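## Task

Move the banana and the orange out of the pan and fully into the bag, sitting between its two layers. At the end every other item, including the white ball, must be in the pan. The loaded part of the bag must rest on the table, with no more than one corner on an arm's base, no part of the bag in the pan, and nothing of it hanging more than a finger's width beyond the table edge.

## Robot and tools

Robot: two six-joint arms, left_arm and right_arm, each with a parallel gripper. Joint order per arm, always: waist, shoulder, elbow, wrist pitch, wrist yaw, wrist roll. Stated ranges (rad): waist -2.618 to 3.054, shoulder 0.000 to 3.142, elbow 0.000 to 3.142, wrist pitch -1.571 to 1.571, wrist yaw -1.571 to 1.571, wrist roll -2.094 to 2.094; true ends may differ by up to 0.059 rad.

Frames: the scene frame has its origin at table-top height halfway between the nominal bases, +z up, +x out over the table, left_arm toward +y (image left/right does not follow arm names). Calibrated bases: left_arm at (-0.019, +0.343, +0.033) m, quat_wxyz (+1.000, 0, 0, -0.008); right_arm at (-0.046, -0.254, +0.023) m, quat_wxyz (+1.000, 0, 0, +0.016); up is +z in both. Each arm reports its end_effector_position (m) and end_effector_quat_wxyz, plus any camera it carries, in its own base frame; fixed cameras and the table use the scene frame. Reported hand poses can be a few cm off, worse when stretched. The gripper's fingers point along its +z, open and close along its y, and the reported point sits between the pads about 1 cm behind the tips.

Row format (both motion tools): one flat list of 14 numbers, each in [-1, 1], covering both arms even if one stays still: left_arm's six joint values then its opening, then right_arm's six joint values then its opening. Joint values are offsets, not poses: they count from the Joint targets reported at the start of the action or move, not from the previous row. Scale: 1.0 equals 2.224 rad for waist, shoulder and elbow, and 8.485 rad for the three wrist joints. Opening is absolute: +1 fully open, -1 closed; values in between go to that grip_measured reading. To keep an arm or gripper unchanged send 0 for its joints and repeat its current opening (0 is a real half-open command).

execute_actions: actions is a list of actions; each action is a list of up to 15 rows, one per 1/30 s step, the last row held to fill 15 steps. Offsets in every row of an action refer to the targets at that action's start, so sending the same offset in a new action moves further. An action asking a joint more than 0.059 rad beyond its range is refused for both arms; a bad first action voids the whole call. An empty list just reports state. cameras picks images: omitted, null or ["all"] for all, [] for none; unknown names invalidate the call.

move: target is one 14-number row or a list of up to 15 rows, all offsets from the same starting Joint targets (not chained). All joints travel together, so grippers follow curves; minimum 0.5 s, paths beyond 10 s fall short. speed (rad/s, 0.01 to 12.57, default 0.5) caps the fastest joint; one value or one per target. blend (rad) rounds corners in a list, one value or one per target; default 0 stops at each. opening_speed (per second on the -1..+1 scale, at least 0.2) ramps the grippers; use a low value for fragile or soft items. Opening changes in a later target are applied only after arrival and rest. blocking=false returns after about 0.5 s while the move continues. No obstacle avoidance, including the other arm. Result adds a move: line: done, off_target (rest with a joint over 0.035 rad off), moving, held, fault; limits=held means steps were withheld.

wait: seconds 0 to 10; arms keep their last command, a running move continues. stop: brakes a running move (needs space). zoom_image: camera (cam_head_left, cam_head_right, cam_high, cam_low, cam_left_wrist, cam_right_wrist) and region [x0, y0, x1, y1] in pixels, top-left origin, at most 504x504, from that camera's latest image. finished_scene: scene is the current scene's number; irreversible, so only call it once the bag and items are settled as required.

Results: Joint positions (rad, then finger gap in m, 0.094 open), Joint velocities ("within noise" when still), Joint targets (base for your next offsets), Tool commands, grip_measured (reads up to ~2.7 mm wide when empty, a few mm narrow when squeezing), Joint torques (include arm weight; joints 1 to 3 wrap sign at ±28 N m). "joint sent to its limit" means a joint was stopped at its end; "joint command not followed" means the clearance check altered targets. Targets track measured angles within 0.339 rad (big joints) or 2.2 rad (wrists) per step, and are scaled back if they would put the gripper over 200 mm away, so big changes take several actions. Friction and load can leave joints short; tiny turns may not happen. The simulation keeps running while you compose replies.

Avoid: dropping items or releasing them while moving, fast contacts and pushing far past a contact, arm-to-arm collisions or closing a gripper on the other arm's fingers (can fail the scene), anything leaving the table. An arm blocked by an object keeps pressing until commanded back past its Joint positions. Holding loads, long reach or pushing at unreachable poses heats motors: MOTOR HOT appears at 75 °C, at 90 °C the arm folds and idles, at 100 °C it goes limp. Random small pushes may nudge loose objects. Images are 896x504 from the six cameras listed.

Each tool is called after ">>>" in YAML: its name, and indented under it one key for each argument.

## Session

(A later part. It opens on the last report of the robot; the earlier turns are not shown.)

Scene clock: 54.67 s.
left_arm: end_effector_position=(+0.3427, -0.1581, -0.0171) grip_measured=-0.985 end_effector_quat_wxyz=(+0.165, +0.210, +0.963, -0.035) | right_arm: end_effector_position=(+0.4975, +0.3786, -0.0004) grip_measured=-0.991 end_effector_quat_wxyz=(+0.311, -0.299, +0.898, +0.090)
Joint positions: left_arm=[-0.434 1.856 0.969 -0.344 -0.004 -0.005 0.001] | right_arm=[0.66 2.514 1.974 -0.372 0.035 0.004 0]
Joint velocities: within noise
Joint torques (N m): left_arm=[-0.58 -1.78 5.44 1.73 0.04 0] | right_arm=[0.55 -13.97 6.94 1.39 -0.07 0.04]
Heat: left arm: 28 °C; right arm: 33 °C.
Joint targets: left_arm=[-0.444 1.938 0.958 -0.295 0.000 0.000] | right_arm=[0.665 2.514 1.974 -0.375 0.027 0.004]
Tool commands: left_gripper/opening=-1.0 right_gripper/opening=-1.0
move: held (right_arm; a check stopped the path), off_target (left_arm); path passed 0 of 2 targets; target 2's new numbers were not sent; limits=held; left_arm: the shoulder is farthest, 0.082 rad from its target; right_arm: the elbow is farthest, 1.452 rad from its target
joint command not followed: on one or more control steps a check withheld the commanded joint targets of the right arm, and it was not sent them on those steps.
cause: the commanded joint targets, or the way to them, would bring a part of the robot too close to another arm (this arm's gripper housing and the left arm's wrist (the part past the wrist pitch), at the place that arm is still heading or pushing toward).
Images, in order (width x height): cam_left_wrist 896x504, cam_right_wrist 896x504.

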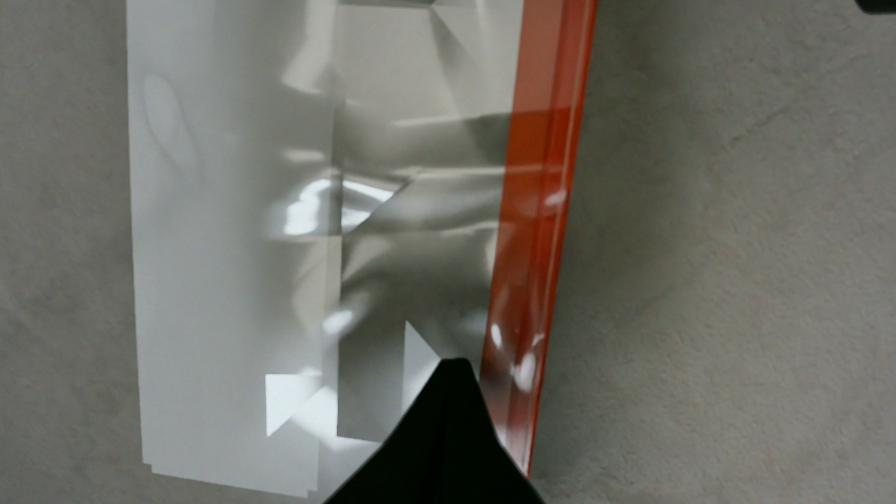

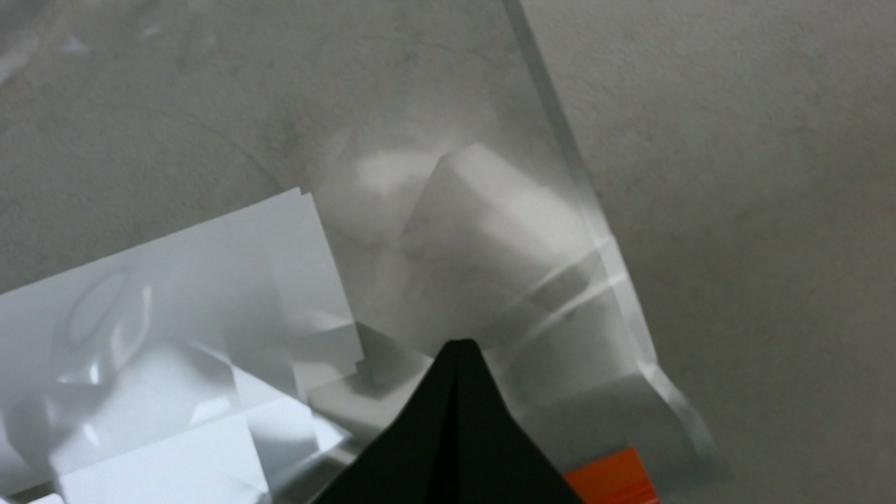

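>>> move:
  target:
    - [0,-0.03,0,0,0,0,-1,0.01,-0.12,0,0,0,0,-1]
  speed: 0.5
  cameras: ["cam_right_wrist","cam_left_wrist"]

Scene clock: 55.57 s.
left_arm: end_effector_position=(+0.3428, -0.1582, -0.0167) grip_measured=-0.985 end_effector_quat_wxyz=(+0.166, +0.210, +0.963, -0.035) | right_arm: end_effector_position=(+0.4972, +0.3760, +0.0018) grip_measured=-0.991 end_effector_quat_wxyz=(+0.310, -0.298, +0.899, +0.086)
Joint positions: left_arm=[-0.434 1.855 0.969 -0.344 -0.004 -0.004 0.001] | right_arm=[0.659 2.506 1.971 -0.381 0.041 0.004 0]
Joint velocities: within noise
Joint torques (N m): left_arm=[-0.57 -4.45 5.39 1.74 0.05 -0.01] | right_arm=[0.13 -13.78 7.04 1.45 -0.02 0.05]
Heat: left arm: 28 °C; right arm: 34 °C.
Joint targets: left_arm=[-0.444 1.902 0.958 -0.295 0.000 0.000] | right_arm=[0.660 2.507 1.972 -0.376 0.039 0.004]
move: held (right_arm; a check stopped the path), off_target (left_arm; braked when a check withheld steps of right_arm); limits=held; left_arm: the wrist pitch is farthest, 0.049 rad from its target; right_arm: the shoulder is farthest, 0.259 rad from its target
joint command not followed: on one or more control steps a check withheld the commanded joint targets of the right arm, and it was not sent them on those steps.
cause: the commanded joint targets, or the way to them, would bring a part of the robot too close to another arm (this arm's gripper housing and the left arm's wrist (the part past the wrist pitch), at the place that arm is still heading or pushing toward).
Images, in order (width x height): cam_left_wrist 896x504, cam_right_wrist 896x504.

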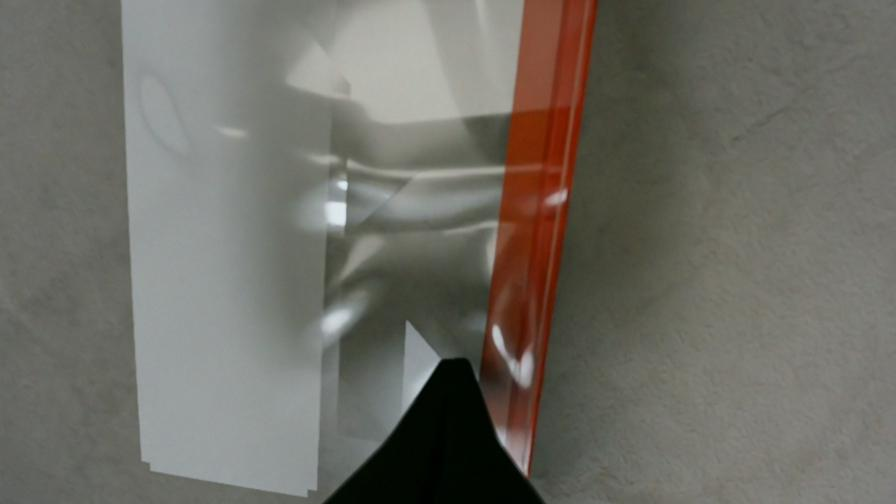

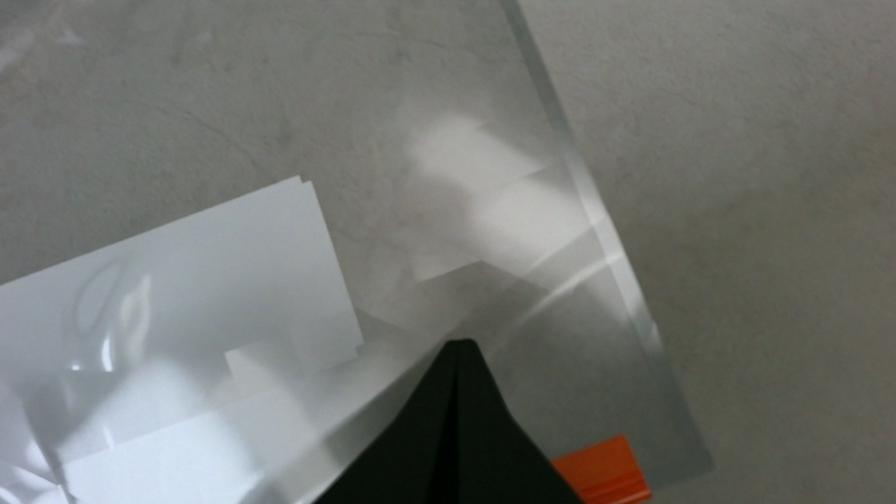

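>>> move:
  target:
    - [0,-0.06,0,0,0,0,-1,0,0,0,0,0,0,-1]
    - [0.12,-0.12,-0.05,0,0,0,-1,0,0,0,0,0,0,-1]
  speed: 0.5
  cameras: ["cam_right_wrist","cam_left_wrist"]

>>> move:
  target:
    - [0,0,0,0,0,0,-1,0,-0.1,0,0,0,0,-1]
    - [0,0,0,0,0,0,-1,0.06,-0.32,-0.45,0.08,0,0,-0.4]
  speed: 0.6
  cameras: ["cam_right_wrist","cam_left_wrist","cam_head_left"]

Scene clock: 57.10 s.
left_arm: end_effector_position=(+0.3628, -0.0654, +0.0236) grip_measured=-0.985 end_effector_quat_wxyz=(+0.233, +0.085, +0.969, -0.020) | right_arm: end_effector_position=(+0.4973, +0.3760, +0.0018) grip_measured=-0.991 end_effector_quat_wxyz=(+0.310, -0.298, +0.899, +0.086)
Joint positions: left_arm=[-0.18 1.658 0.858 -0.299 -0.003 -0.004 0.001] | right_arm=[0.659 2.506 1.971 -0.381 0.042 0.004 0]
Joint velocities: within noise
Joint torques (N m): left_arm=[0.39 -8.68 5.87 1.49 0.03 -0.01] | right_arm=[0.25 -13.87 7.05 1.46 -0.03 0.05]
Heat: left arm: 28 °C; right arm: 35 °C.
Joint targets: left_arm=[-0.177 1.636 0.847 -0.295 -0.001 0.000] | right_arm=[0.660 2.507 1.972 -0.376 0.040 0.004]
move: done
Images, in order (width x height): cam_left_wrist 896x504, cam_right_wrist 896x504.

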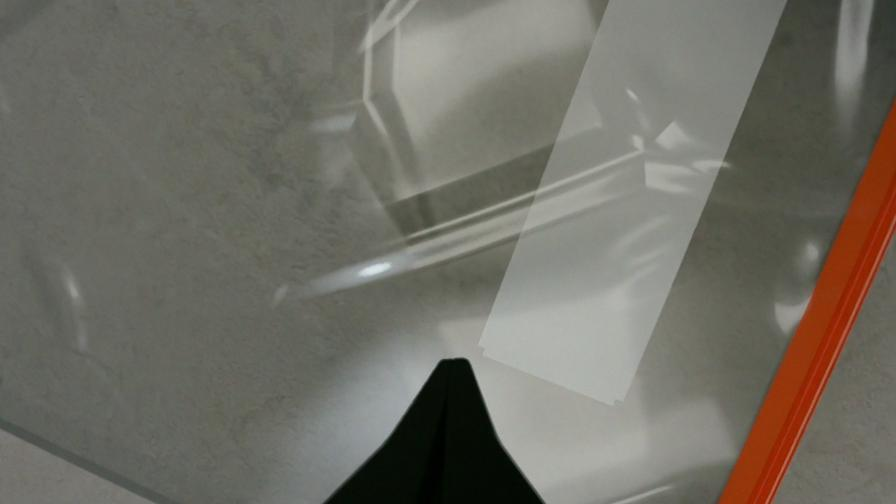

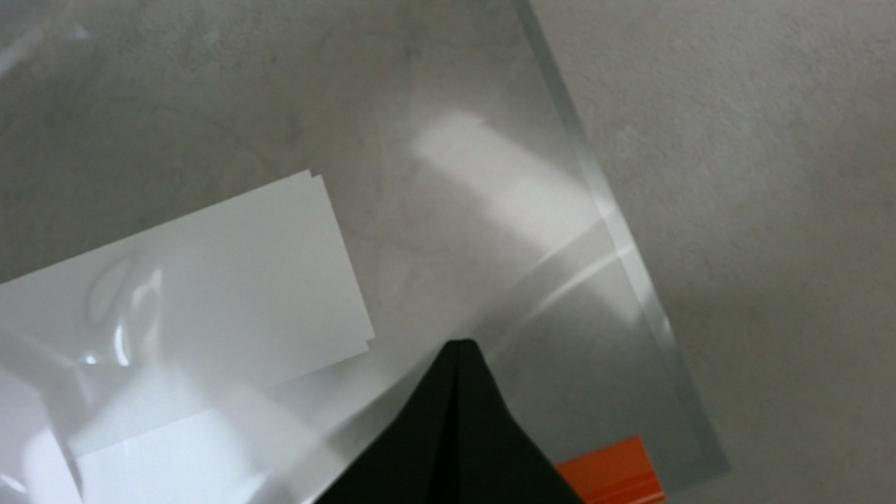

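Scene clock: 60.53 s.
left_arm: end_effector_position=(+0.3628, -0.0654, +0.0236) grip_measured=-0.985 end_effector_quat_wxyz=(+0.233, +0.085, +0.969, -0.020) | right_arm: end_effector_position=(+0.3572, +0.3490, +0.0841) grip_measured=-0.401 end_effector_quat_wxyz=(+0.443, -0.327, +0.818, +0.165)
Joint positions: left_arm=[-0.18 1.658 0.858 -0.299 -0.003 -0.004 0.001] | right_arm=[0.788 1.84 0.973 0.282 0.042 0.004 0.028]
Joint velocities: within noise
Joint torques (N m): left_arm=[0.36 -8.68 5.89 1.48 0.02 -0.02] | right_arm=[0.55 -12.67 6.24 1.98 -0.04 0.04]
Heat: left arm: 28 °C; right arm: 37 °C.
Joint targets: left_arm=[-0.177 1.636 0.847 -0.295 -0.001 0.000] | right_arm=[0.794 1.795 0.971 0.303 0.040 0.004]
move: off_target (right_arm); target 2's new numbers were sent with right_arm's shoulder 0.045 rad from that target; right_arm: the shoulder is farthest, 0.045 rad from its target
Images, in order (width x height): cam_head_left 896x504, cam_left_wrist 896x504, cam_right_wrist 896x504.

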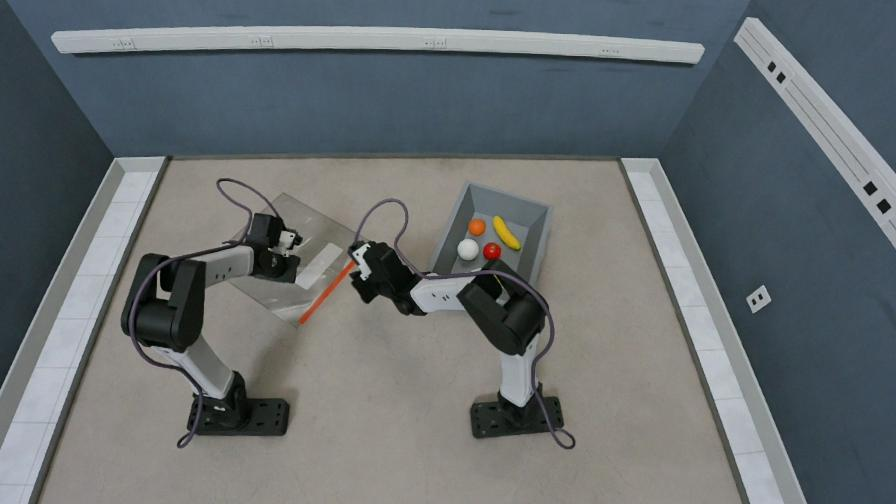

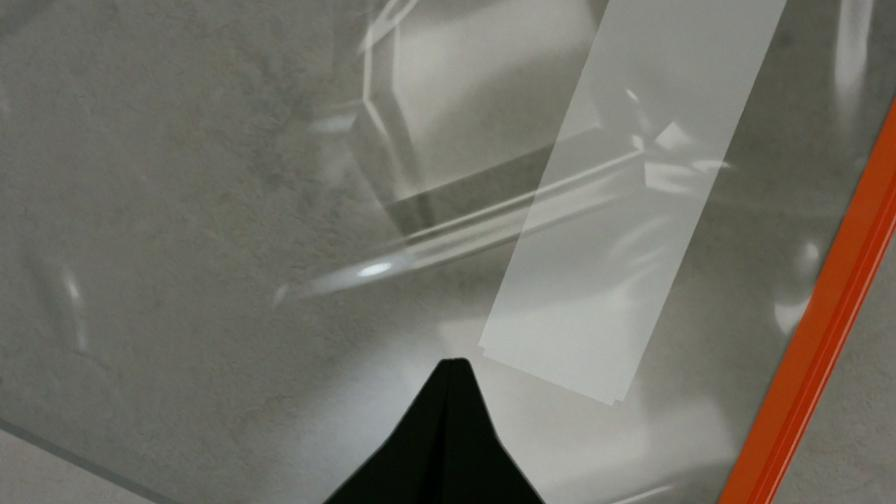

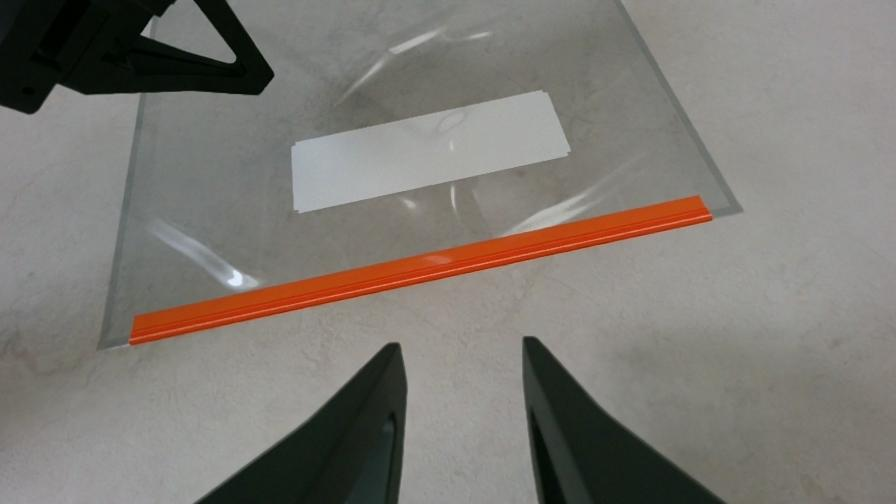

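>>> move:
  target:
    - [0.1,-0.15,0,0,0,0,-1,0,0,0,0,0,0,-0.4]
    - [0.1,-0.15,0,0,0,0,-1,-0.0018,0.26,0.5096,-0.139,-0.0047,0,0.6]
    - [0.1,-0.15,0,0,0,0,-1,-0.0018,0.2846,0.5096,-0.139,-0.0047,0,0.6]
  speed: 0.7
  cameras: ["cam_right_wrist","cam_head_left"]

Scene clock: 66.27 s.
left_arm: end_effector_position=(+0.3777, +0.0155, +0.1472) grip_measured=-0.985 end_effector_quat_wxyz=(+0.400, -0.020, +0.916, +0.008) | right_arm: end_effector_position=(+0.3915, +0.3916, +0.0324) grip_measured=+0.599 end_effector_quat_wxyz=(+0.163, -0.375, +0.910, +0.063)
Joint positions: left_arm=[0.04 1.308 0.851 -0.291 -0.002 -0.004 0.001] | right_arm=[0.788 2.419 2.08 -0.88 0.009 0.004 0.075]
Joint velocities: within noise
Joint torques (N m): left_arm=[0.64 -5.35 7.9 1.99 0.03 -0.02] | right_arm=[0.17 -12.53 9.1 0.99 -0.12 0.05]
Heat: left arm: 29 °C; right arm: 38 °C.
Joint targets: left_arm=[0.045 1.302 0.847 -0.295 0.000 0.000] | right_arm=[0.790 2.428 2.104 -0.877 0.000 0.004]
move: done
Images, in order (width x height): cam_head_left 896x504, cam_right_wrist 896x504.

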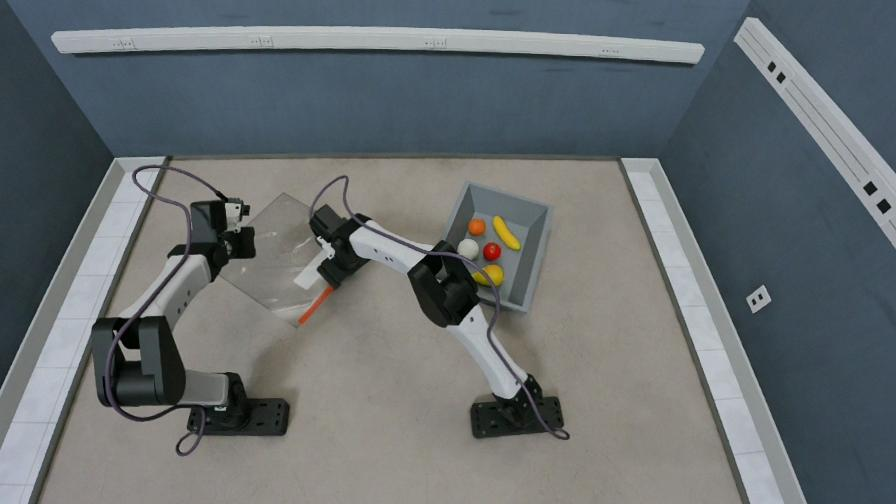

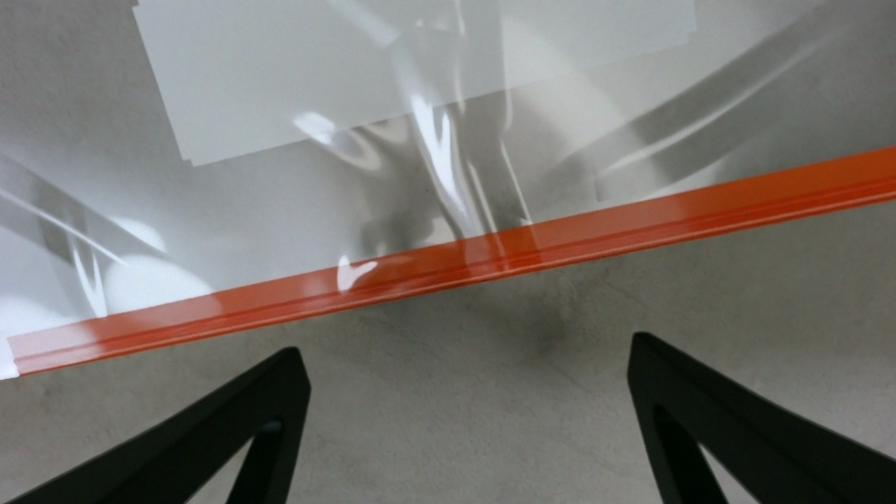

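>>> move:
  target:
    - [0,0,0,0,0,0,-1,0.0043,0.0044,-0.0496,0.0378,0,-0.0236,0.6]
  speed: 0.3
  cameras: ["cam_right_wrist","cam_head_left"]

Scene clock: 68.63 s.
left_arm: end_effector_position=(+0.3777, +0.0155, +0.1472) grip_measured=-0.985 end_effector_quat_wxyz=(+0.400, -0.020, +0.916, +0.008) | right_arm: end_effector_position=(+0.4224, +0.4258, +0.0363) grip_measured=+0.599 end_effector_quat_wxyz=(+0.272, -0.450, +0.847, +0.081)
Joint positions: left_arm=[0.04 1.308 0.851 -0.291 -0.002 -0.004 0.001] | right_arm=[0.792 2.419 1.997 -0.575 0.008 -0.188 0.075]
Joint velocities: within noise
Joint torques (N m): left_arm=[0.61 -5.34 7.9 1.99 0.02 -0.02] | right_arm=[0.77 -11.81 6.65 1.47 -0.11 -0.01]
Heat: left arm: 29 °C; right arm: 38 °C.
Joint targets: left_arm=[0.045 1.302 0.847 -0.295 0.000 0.000] | right_arm=[0.799 2.438 1.994 -0.556 0.000 -0.196]
move: done
Images, in order (width x height): cam_head_left 896x504, cam_right_wrist 896x504.

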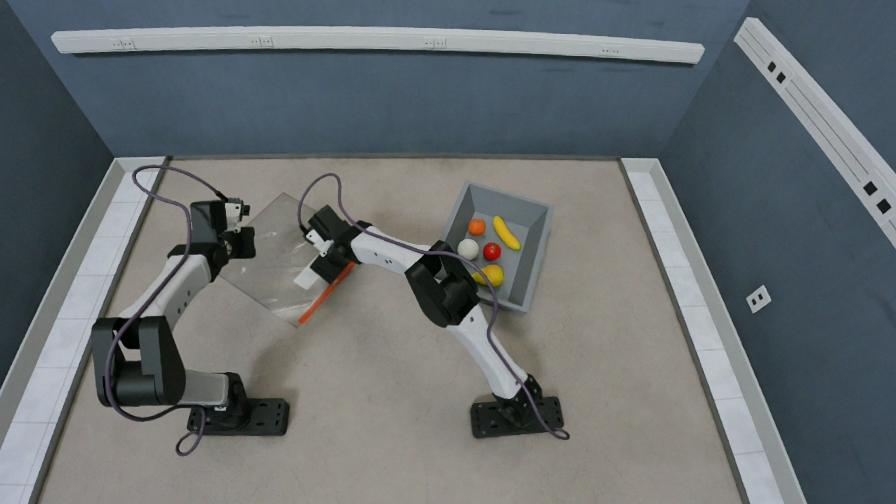

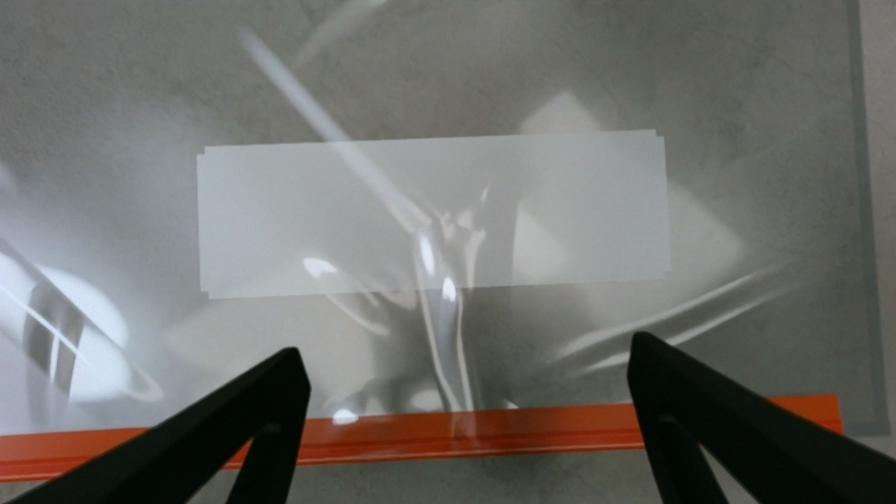

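>>> move:
  target:
    - [0,0,0,0,0,0,-1,0,0.022,-0.0337,0.0146,0,0,0.6]
  speed: 0.2
  cameras: ["cam_right_wrist"]

Scene clock: 70.03 s.
left_arm: end_effector_position=(+0.3777, +0.0155, +0.1472) grip_measured=-0.985 end_effector_quat_wxyz=(+0.400, -0.020, +0.916, +0.008) | right_arm: end_effector_position=(+0.4245, +0.4286, +0.0023) grip_measured=+0.599 end_effector_quat_wxyz=(+0.278, -0.450, +0.844, +0.084)
Joint positions: left_arm=[0.04 1.308 0.851 -0.291 -0.002 -0.004 0.001] | right_arm=[0.792 2.46 1.926 -0.446 0.005 -0.189 0.075]
Joint velocities: within noise
Joint torques (N m): left_arm=[0.61 -5.29 7.9 1.99 0.03 -0.02] | right_arm=[0.75 -11.28 6.12 1.44 -0.09 -0.03]
Heat: left arm: 29 °C; right arm: 38 °C.
Joint targets: left_arm=[0.045 1.302 0.847 -0.295 0.000 0.000] | right_arm=[0.799 2.487 1.919 -0.432 0.000 -0.196]
move: done
Images, in order (width x height): cam_right_wrist 896x504.

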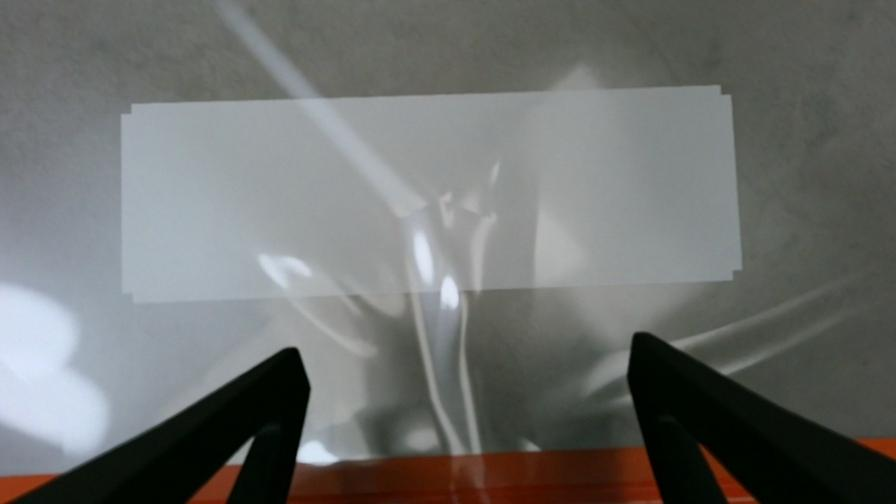

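>>> move:
  target:
    - [0,0,0,0,0,0,-1,-0.0074,-0.05,-0.0625,0.008,0,0,0.6]
    - [0,0,0,0,0,0,-1,-0.0074,0.0045,-0.0625,0.008,0,0,0.6]
  speed: 0.25
  cameras: ["cam_right_wrist"]

Scene clock: 71.87 s.
left_arm: end_effector_position=(+0.3777, +0.0155, +0.1472) grip_measured=-0.985 end_effector_quat_wxyz=(+0.400, -0.020, +0.916, +0.008) | right_arm: end_effector_position=(+0.4206, +0.4255, -0.0017) grip_measured=+0.599 end_effector_quat_wxyz=(+0.296, -0.447, +0.838, +0.102)
Joint positions: left_arm=[0.04 1.308 0.851 -0.291 -0.002 -0.004 0.001] | right_arm=[0.785 2.416 1.8 -0.319 -0.022 -0.189 0.075]
Joint velocities: within noise
Joint torques (N m): left_arm=[0.57 -5.35 7.84 1.98 0.03 0] | right_arm=[-0.21 -6.24 4.82 0.95 0.19 -0.03]
Heat: left arm: 30 °C; right arm: 39 °C.
Joint targets: left_arm=[0.045 1.302 0.847 -0.295 0.000 0.000] | right_arm=[0.783 2.497 1.780 -0.364 0.000 -0.196]
move: off_target (right_arm); right_arm: the shoulder is farthest, 0.081 rad from its target
Images, in order (width x height): cam_right_wrist 896x504.

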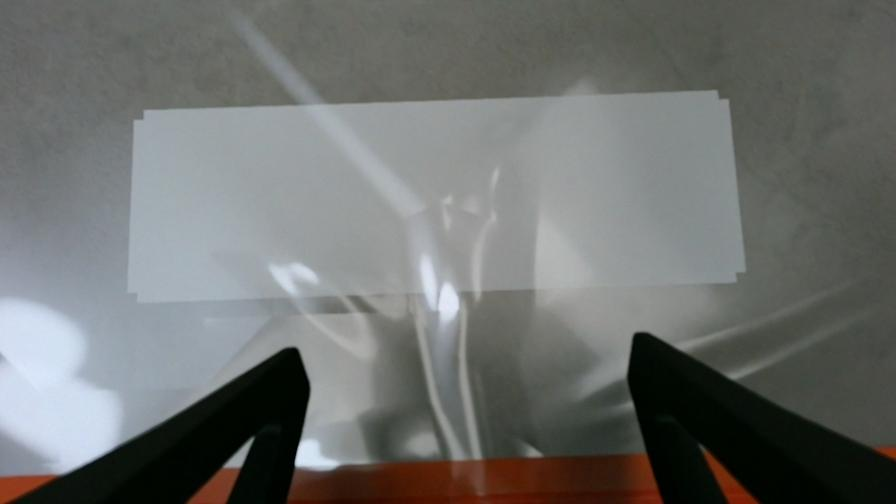

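>>> move:
  target:
    - [0,0,0,0,0,0,-1,0,0,0,0,0,0,-0.4]
  opening_speed: 0.6
  cameras: ["cam_right_wrist"]

Scene clock: 73.97 s.
left_arm: end_effector_position=(+0.3777, +0.0155, +0.1472) grip_measured=-0.985 end_effector_quat_wxyz=(+0.400, -0.020, +0.916, +0.008) | right_arm: end_effector_position=(+0.4131, +0.4374, -0.0038) grip_measured=-0.398 end_effector_quat_wxyz=(+0.295, -0.457, +0.830, +0.126)
Joint positions: left_arm=[0.04 1.308 0.851 -0.291 -0.002 -0.004 0.001] | right_arm=[0.795 2.426 1.8 -0.295 -0.067 -0.189 0.028]
Joint velocities: within noise
Joint torques (N m): left_arm=[0.61 -5.31 7.91 1.99 0.03 -0.01] | right_arm=[-1.13 -7.17 4.82 0.73 0.57 -0.03]
Heat: left arm: 30 °C; right arm: 39 °C.
Joint targets: left_arm=[0.045 1.302 0.847 -0.295 0.000 0.000] | right_arm=[0.783 2.497 1.780 -0.364 0.000 -0.196]
move: off_target (right_arm); right_arm: the shoulder is farthest, 0.071 rad from its target
Images, in order (width x height): cam_right_wrist 896x504.

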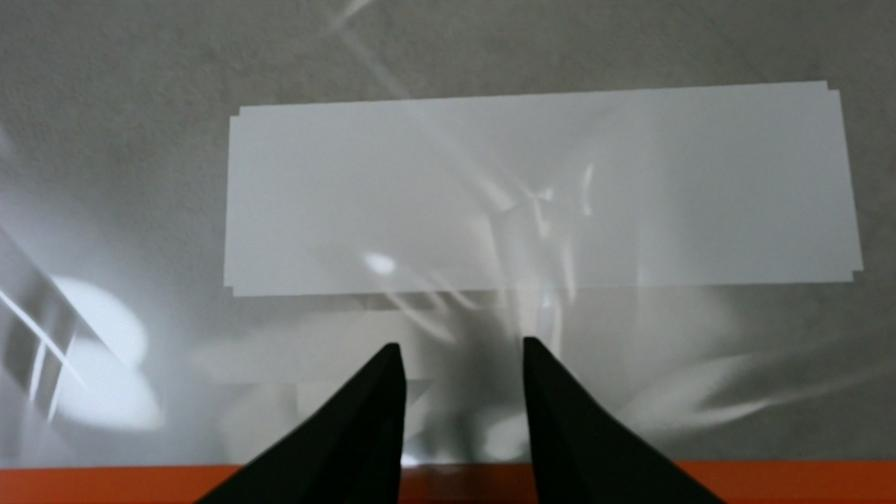

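>>> move:
  target:
    - [0,0,0,0,0,0,-1,0,-0.1,0,0,0,0,-0.4]
    - [0,0,0,0,0,0,-1,0,-0.4,-0.4,0.05,0.0,0.0236,-0.4]
  speed: 0.7
  cameras: ["cam_right_wrist","cam_head_left"]

Scene clock: 85.33 s.
left_arm: end_effector_position=(+0.3777, +0.0155, +0.1472) grip_measured=-0.985 end_effector_quat_wxyz=(+0.400, -0.020, +0.916, +0.008) | right_arm: end_effector_position=(+0.3132, +0.3172, +0.0938) grip_measured=-0.399 end_effector_quat_wxyz=(+0.384, -0.352, +0.838, +0.163)
Joint positions: left_arm=[0.04 1.308 0.851 -0.291 -0.002 -0.004 0.001] | right_arm=[0.788 1.642 0.894 0.039 -0.009 -0.004 0.028]
Joint velocities: within noise
Joint torques (N m): left_arm=[0.61 -5.33 7.86 1.98 0.01 -0.02] | right_arm=[-0.5 -10.3 6.39 1.89 0.05 0.11]
Heat: left arm: 32 °C; right arm: 39 °C.
Joint targets: left_arm=[0.045 1.302 0.847 -0.295 0.000 0.000] | right_arm=[0.783 1.607 0.890 0.060 0.000 0.004]
move: done
Images, in order (width x height): cam_head_left 896x504, cam_right_wrist 896x504.

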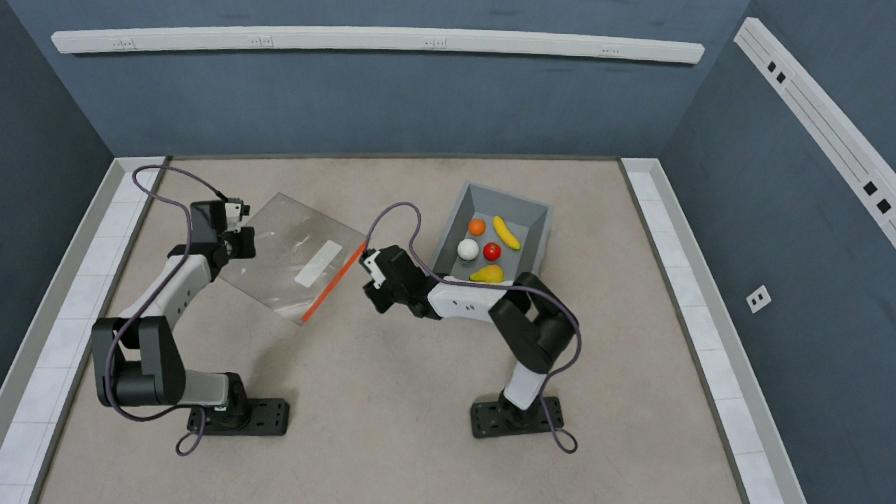

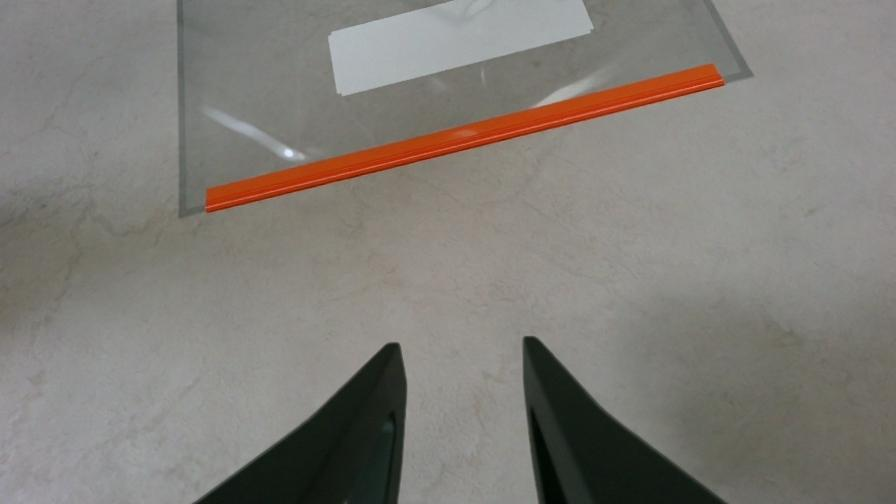

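>>> move:
  target:
    - [-0.2366,0.2321,0.1325,-0.0387,0,0.0177,0.3,0,0,0,0,0,0,-0.4]
  speed: 0.7
  cameras: ["cam_right_wrist","cam_left_wrist"]

Scene clock: 87.37 s.
left_arm: end_effector_position=(+0.3325, -0.1750, +0.0239) grip_measured=+0.298 end_effector_quat_wxyz=(+0.134, +0.304, +0.943, -0.023) | right_arm: end_effector_position=(+0.3133, +0.3172, +0.0939) grip_measured=-0.399 end_effector_quat_wxyz=(+0.384, -0.352, +0.838, +0.164)
Joint positions: left_arm=[-0.485 1.809 1.121 -0.61 -0.001 0.139 0.061] | right_arm=[0.788 1.642 0.894 0.04 -0.009 -0.003 0.028]
Joint velocities: within noise
Joint torques (N m): left_arm=[0.53 -7.51 8.99 0.89 0.03 0.05] | right_arm=[-0.51 -10.29 6.39 1.86 0.06 0.12]
Heat: left arm: 31 °C; right arm: 40 °C.
Joint targets: left_arm=[-0.481 1.818 1.142 -0.623 0.000 0.151] | right_arm=[0.783 1.607 0.890 0.060 0.000 0.004]
move: done
Images, in order (width x height): cam_left_wrist 896x504, cam_right_wrist 896x504.

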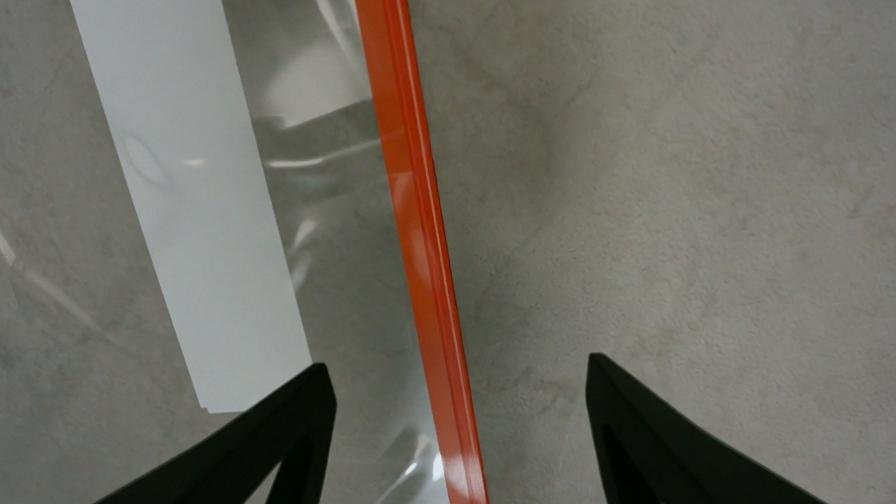

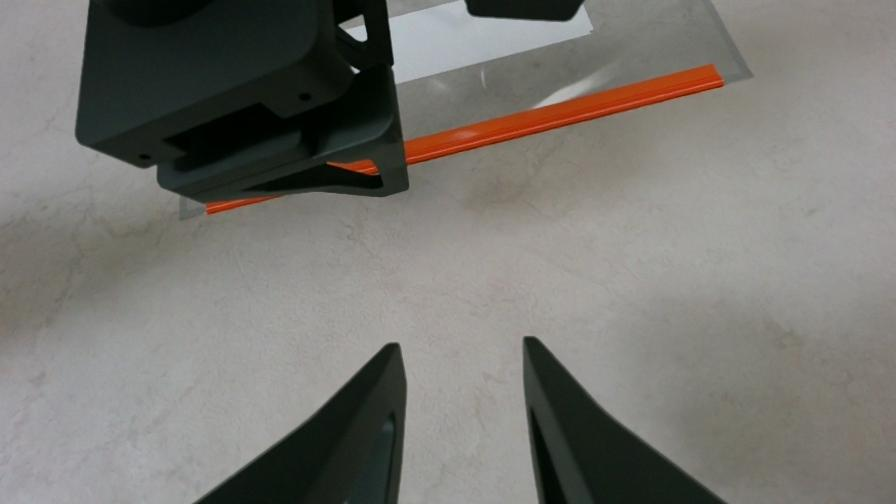

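>>> move:
  target:
    - [0.0225,0,0,0,0,-0.0083,0.3,0,0,0,0,0,0,-0.4]
    - [0.0225,0.0692,-0.0459,0.0242,0,-0.0083,0.3,0,0,0,0,0,0,-0.4]
  speed: 0.3
  cameras: ["cam_right_wrist","cam_left_wrist"]

>>> move:
  target:
    - [0,0,0,0,0,0,-0.3,0,0,0,0,0,0,-0.4]
  opening_speed: 0.6
  cameras: ["cam_right_wrist","cam_left_wrist"]

Scene clock: 89.07 s.
left_arm: end_effector_position=(+0.3431, -0.1578, -0.0169) grip_measured=+0.298 end_effector_quat_wxyz=(+0.123, +0.256, +0.958, -0.021) | right_arm: end_effector_position=(+0.3133, +0.3172, +0.0939) grip_measured=-0.399 end_effector_quat_wxyz=(+0.384, -0.352, +0.838, +0.164)
Joint positions: left_arm=[-0.432 1.909 1.075 -0.486 -0.001 0.091 0.061] | right_arm=[0.788 1.642 0.894 0.04 -0.009 -0.003 0.028]
Joint velocities: within noise
Joint torques (N m): left_arm=[0.25 -3.78 2.99 1.75 0.03 -0.14] | right_arm=[-0.49 -10.3 6.41 1.86 0.06 0.11]
Heat: left arm: 31 °C; right arm: 40 °C.
Joint targets: left_arm=[-0.431 1.972 1.040 -0.418 0.000 0.080] | right_arm=[0.783 1.607 0.890 0.060 0.000 0.004]
move: off_target (left_arm); left_arm: the wrist pitch is farthest, 0.068 rad from its target
Images, in order (width x height): cam_left_wrist 896x504, cam_right_wrist 896x504.

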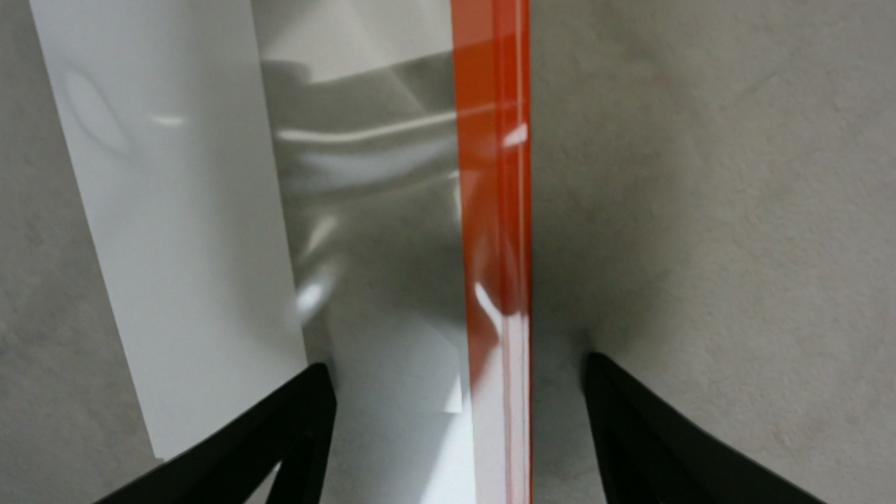

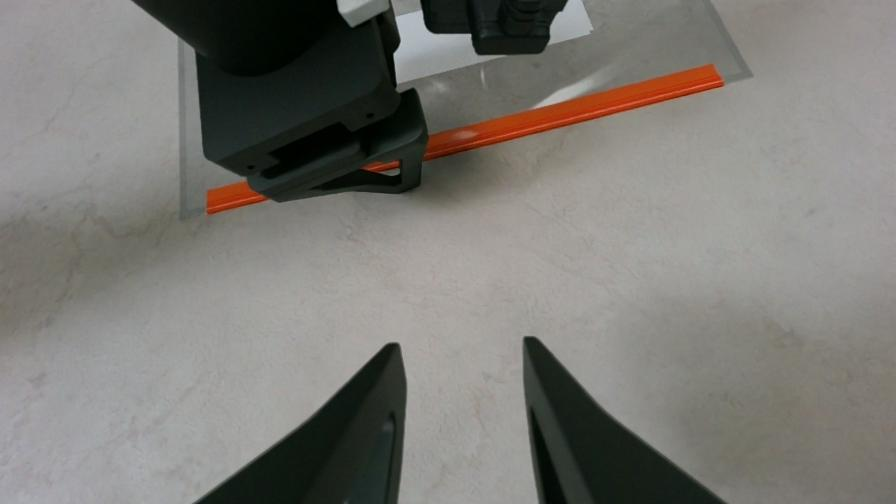

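Scene clock: 90.27 s.
left_arm: end_effector_position=(+0.3502, -0.1650, -0.0168) grip_measured=-0.298 end_effector_quat_wxyz=(+0.142, +0.256, +0.955, -0.034) | right_arm: end_effector_position=(+0.3133, +0.3173, +0.0940) grip_measured=-0.399 end_effector_quat_wxyz=(+0.385, -0.352, +0.838, +0.164)
Joint positions: left_arm=[-0.432 1.914 1.069 -0.434 0.019 0.09 0.033] | right_arm=[0.788 1.642 0.894 0.04 -0.009 -0.003 0.028]
Joint velocities: within noise
Joint torques (N m): left_arm=[0.27 -4.22 3.58 1.25 -0.15 -0.14] | right_arm=[-0.51 -10.28 6.41 1.86 0.06 0.11]
Heat: left arm: 31 °C; right arm: 40 °C.
Joint targets: left_arm=[-0.431 1.972 1.040 -0.418 0.000 0.080] | right_arm=[0.783 1.607 0.890 0.060 0.000 0.004]
move: off_target (left_arm); left_arm: the shoulder is farthest, 0.058 rad from its target
Images, in order (width x height): cam_left_wrist 896x504, cam_right_wrist 896x504.

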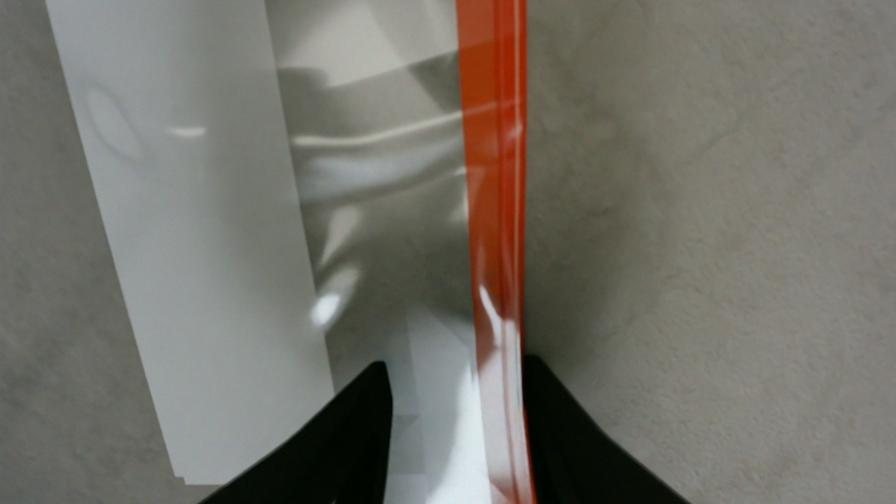

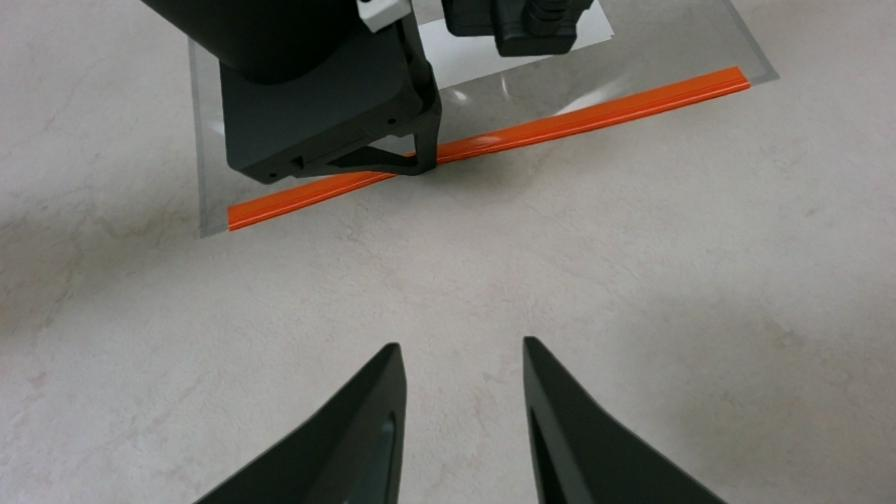

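>>> move:
  target:
    - [0,0.01,0,0,0,0,-0.9,0,0,0,0,0,0,-0.4]
  opening_speed: 0.5
  cameras: ["cam_right_wrist","cam_left_wrist"]

>>> zoom_image:
  camera: "cam_left_wrist"
  region: [250, 150, 650, 504]

>>> zoom_image:
  camera: "cam_right_wrist"
  region: [180, 20, 620, 260]

Scene clock: 94.17 s.
left_arm: end_effector_position=(+0.3582, -0.1669, -0.0171) grip_measured=-0.897 end_effector_quat_wxyz=(+0.157, +0.255, +0.953, -0.032) | right_arm: end_effector_position=(+0.3133, +0.3173, +0.0940) grip_measured=-0.399 end_effector_quat_wxyz=(+0.385, -0.352, +0.838, +0.164)
Joint positions: left_arm=[-0.432 1.923 1.069 -0.394 0.01 0.09 0.005] | right_arm=[0.788 1.642 0.894 0.04 -0.009 -0.003 0.028]
Joint velocities: within noise
Joint torques (N m): left_arm=[0.24 -3.26 3.63 0.88 -0.08 -0.12] | right_arm=[-0.51 -10.29 6.38 1.86 0.05 0.11]
Heat: left arm: 30 °C; right arm: 41 °C.
Joint targets: left_arm=[-0.431 1.994 1.040 -0.418 0.000 0.080] | right_arm=[0.783 1.607 0.890 0.060 0.000 0.004]
move: off_target (left_arm); left_arm: the shoulder is farthest, 0.072 rad from its target
Images, in order (width x height): cam_left_wrist 896x504, cam_right_wrist 896x504.

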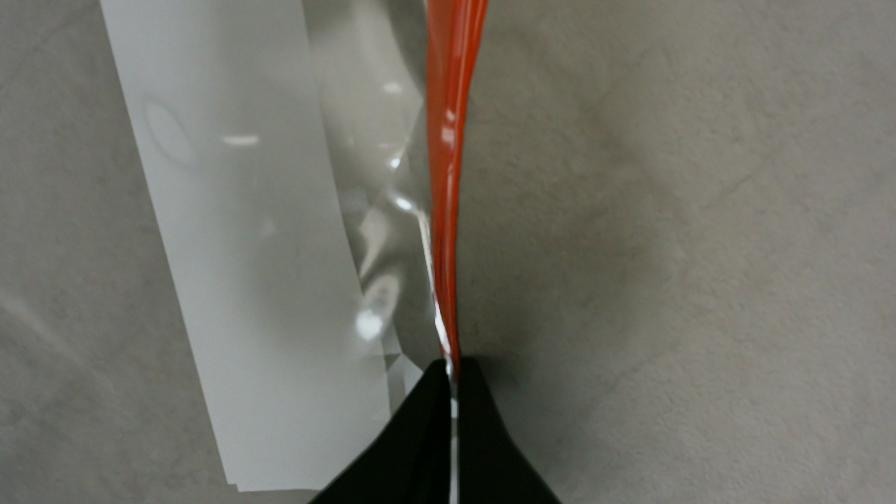

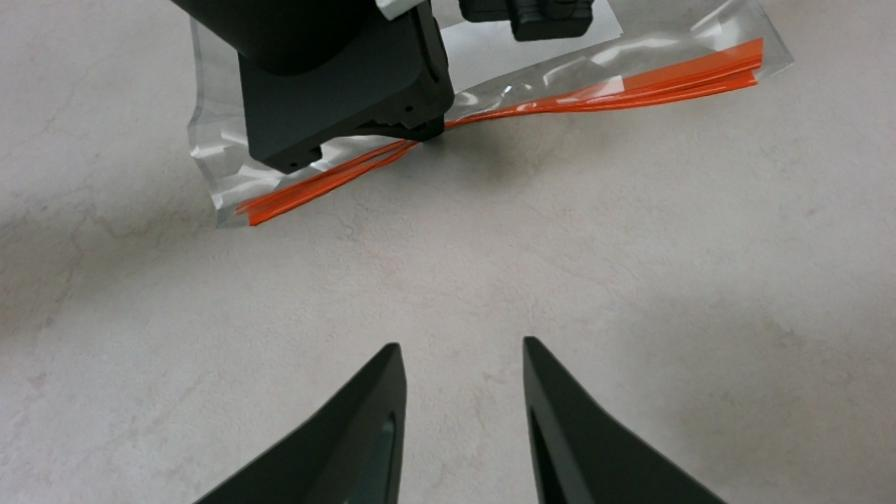

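Scaled by 1.260 from the camera's 896x504 image, which has a finer 1280x720 frame.

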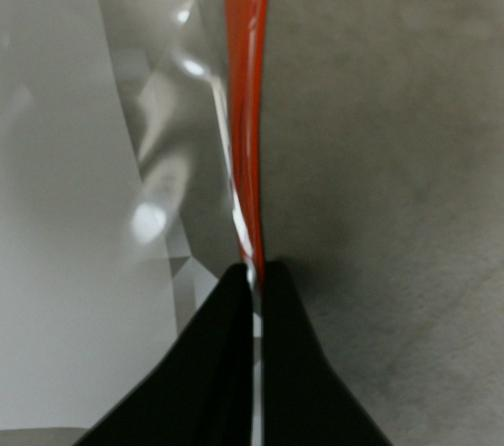

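Scaled by 1.145 from the camera's 896x504 image, which has a finer 1280x720 frame.

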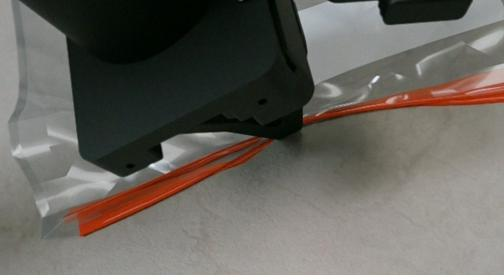

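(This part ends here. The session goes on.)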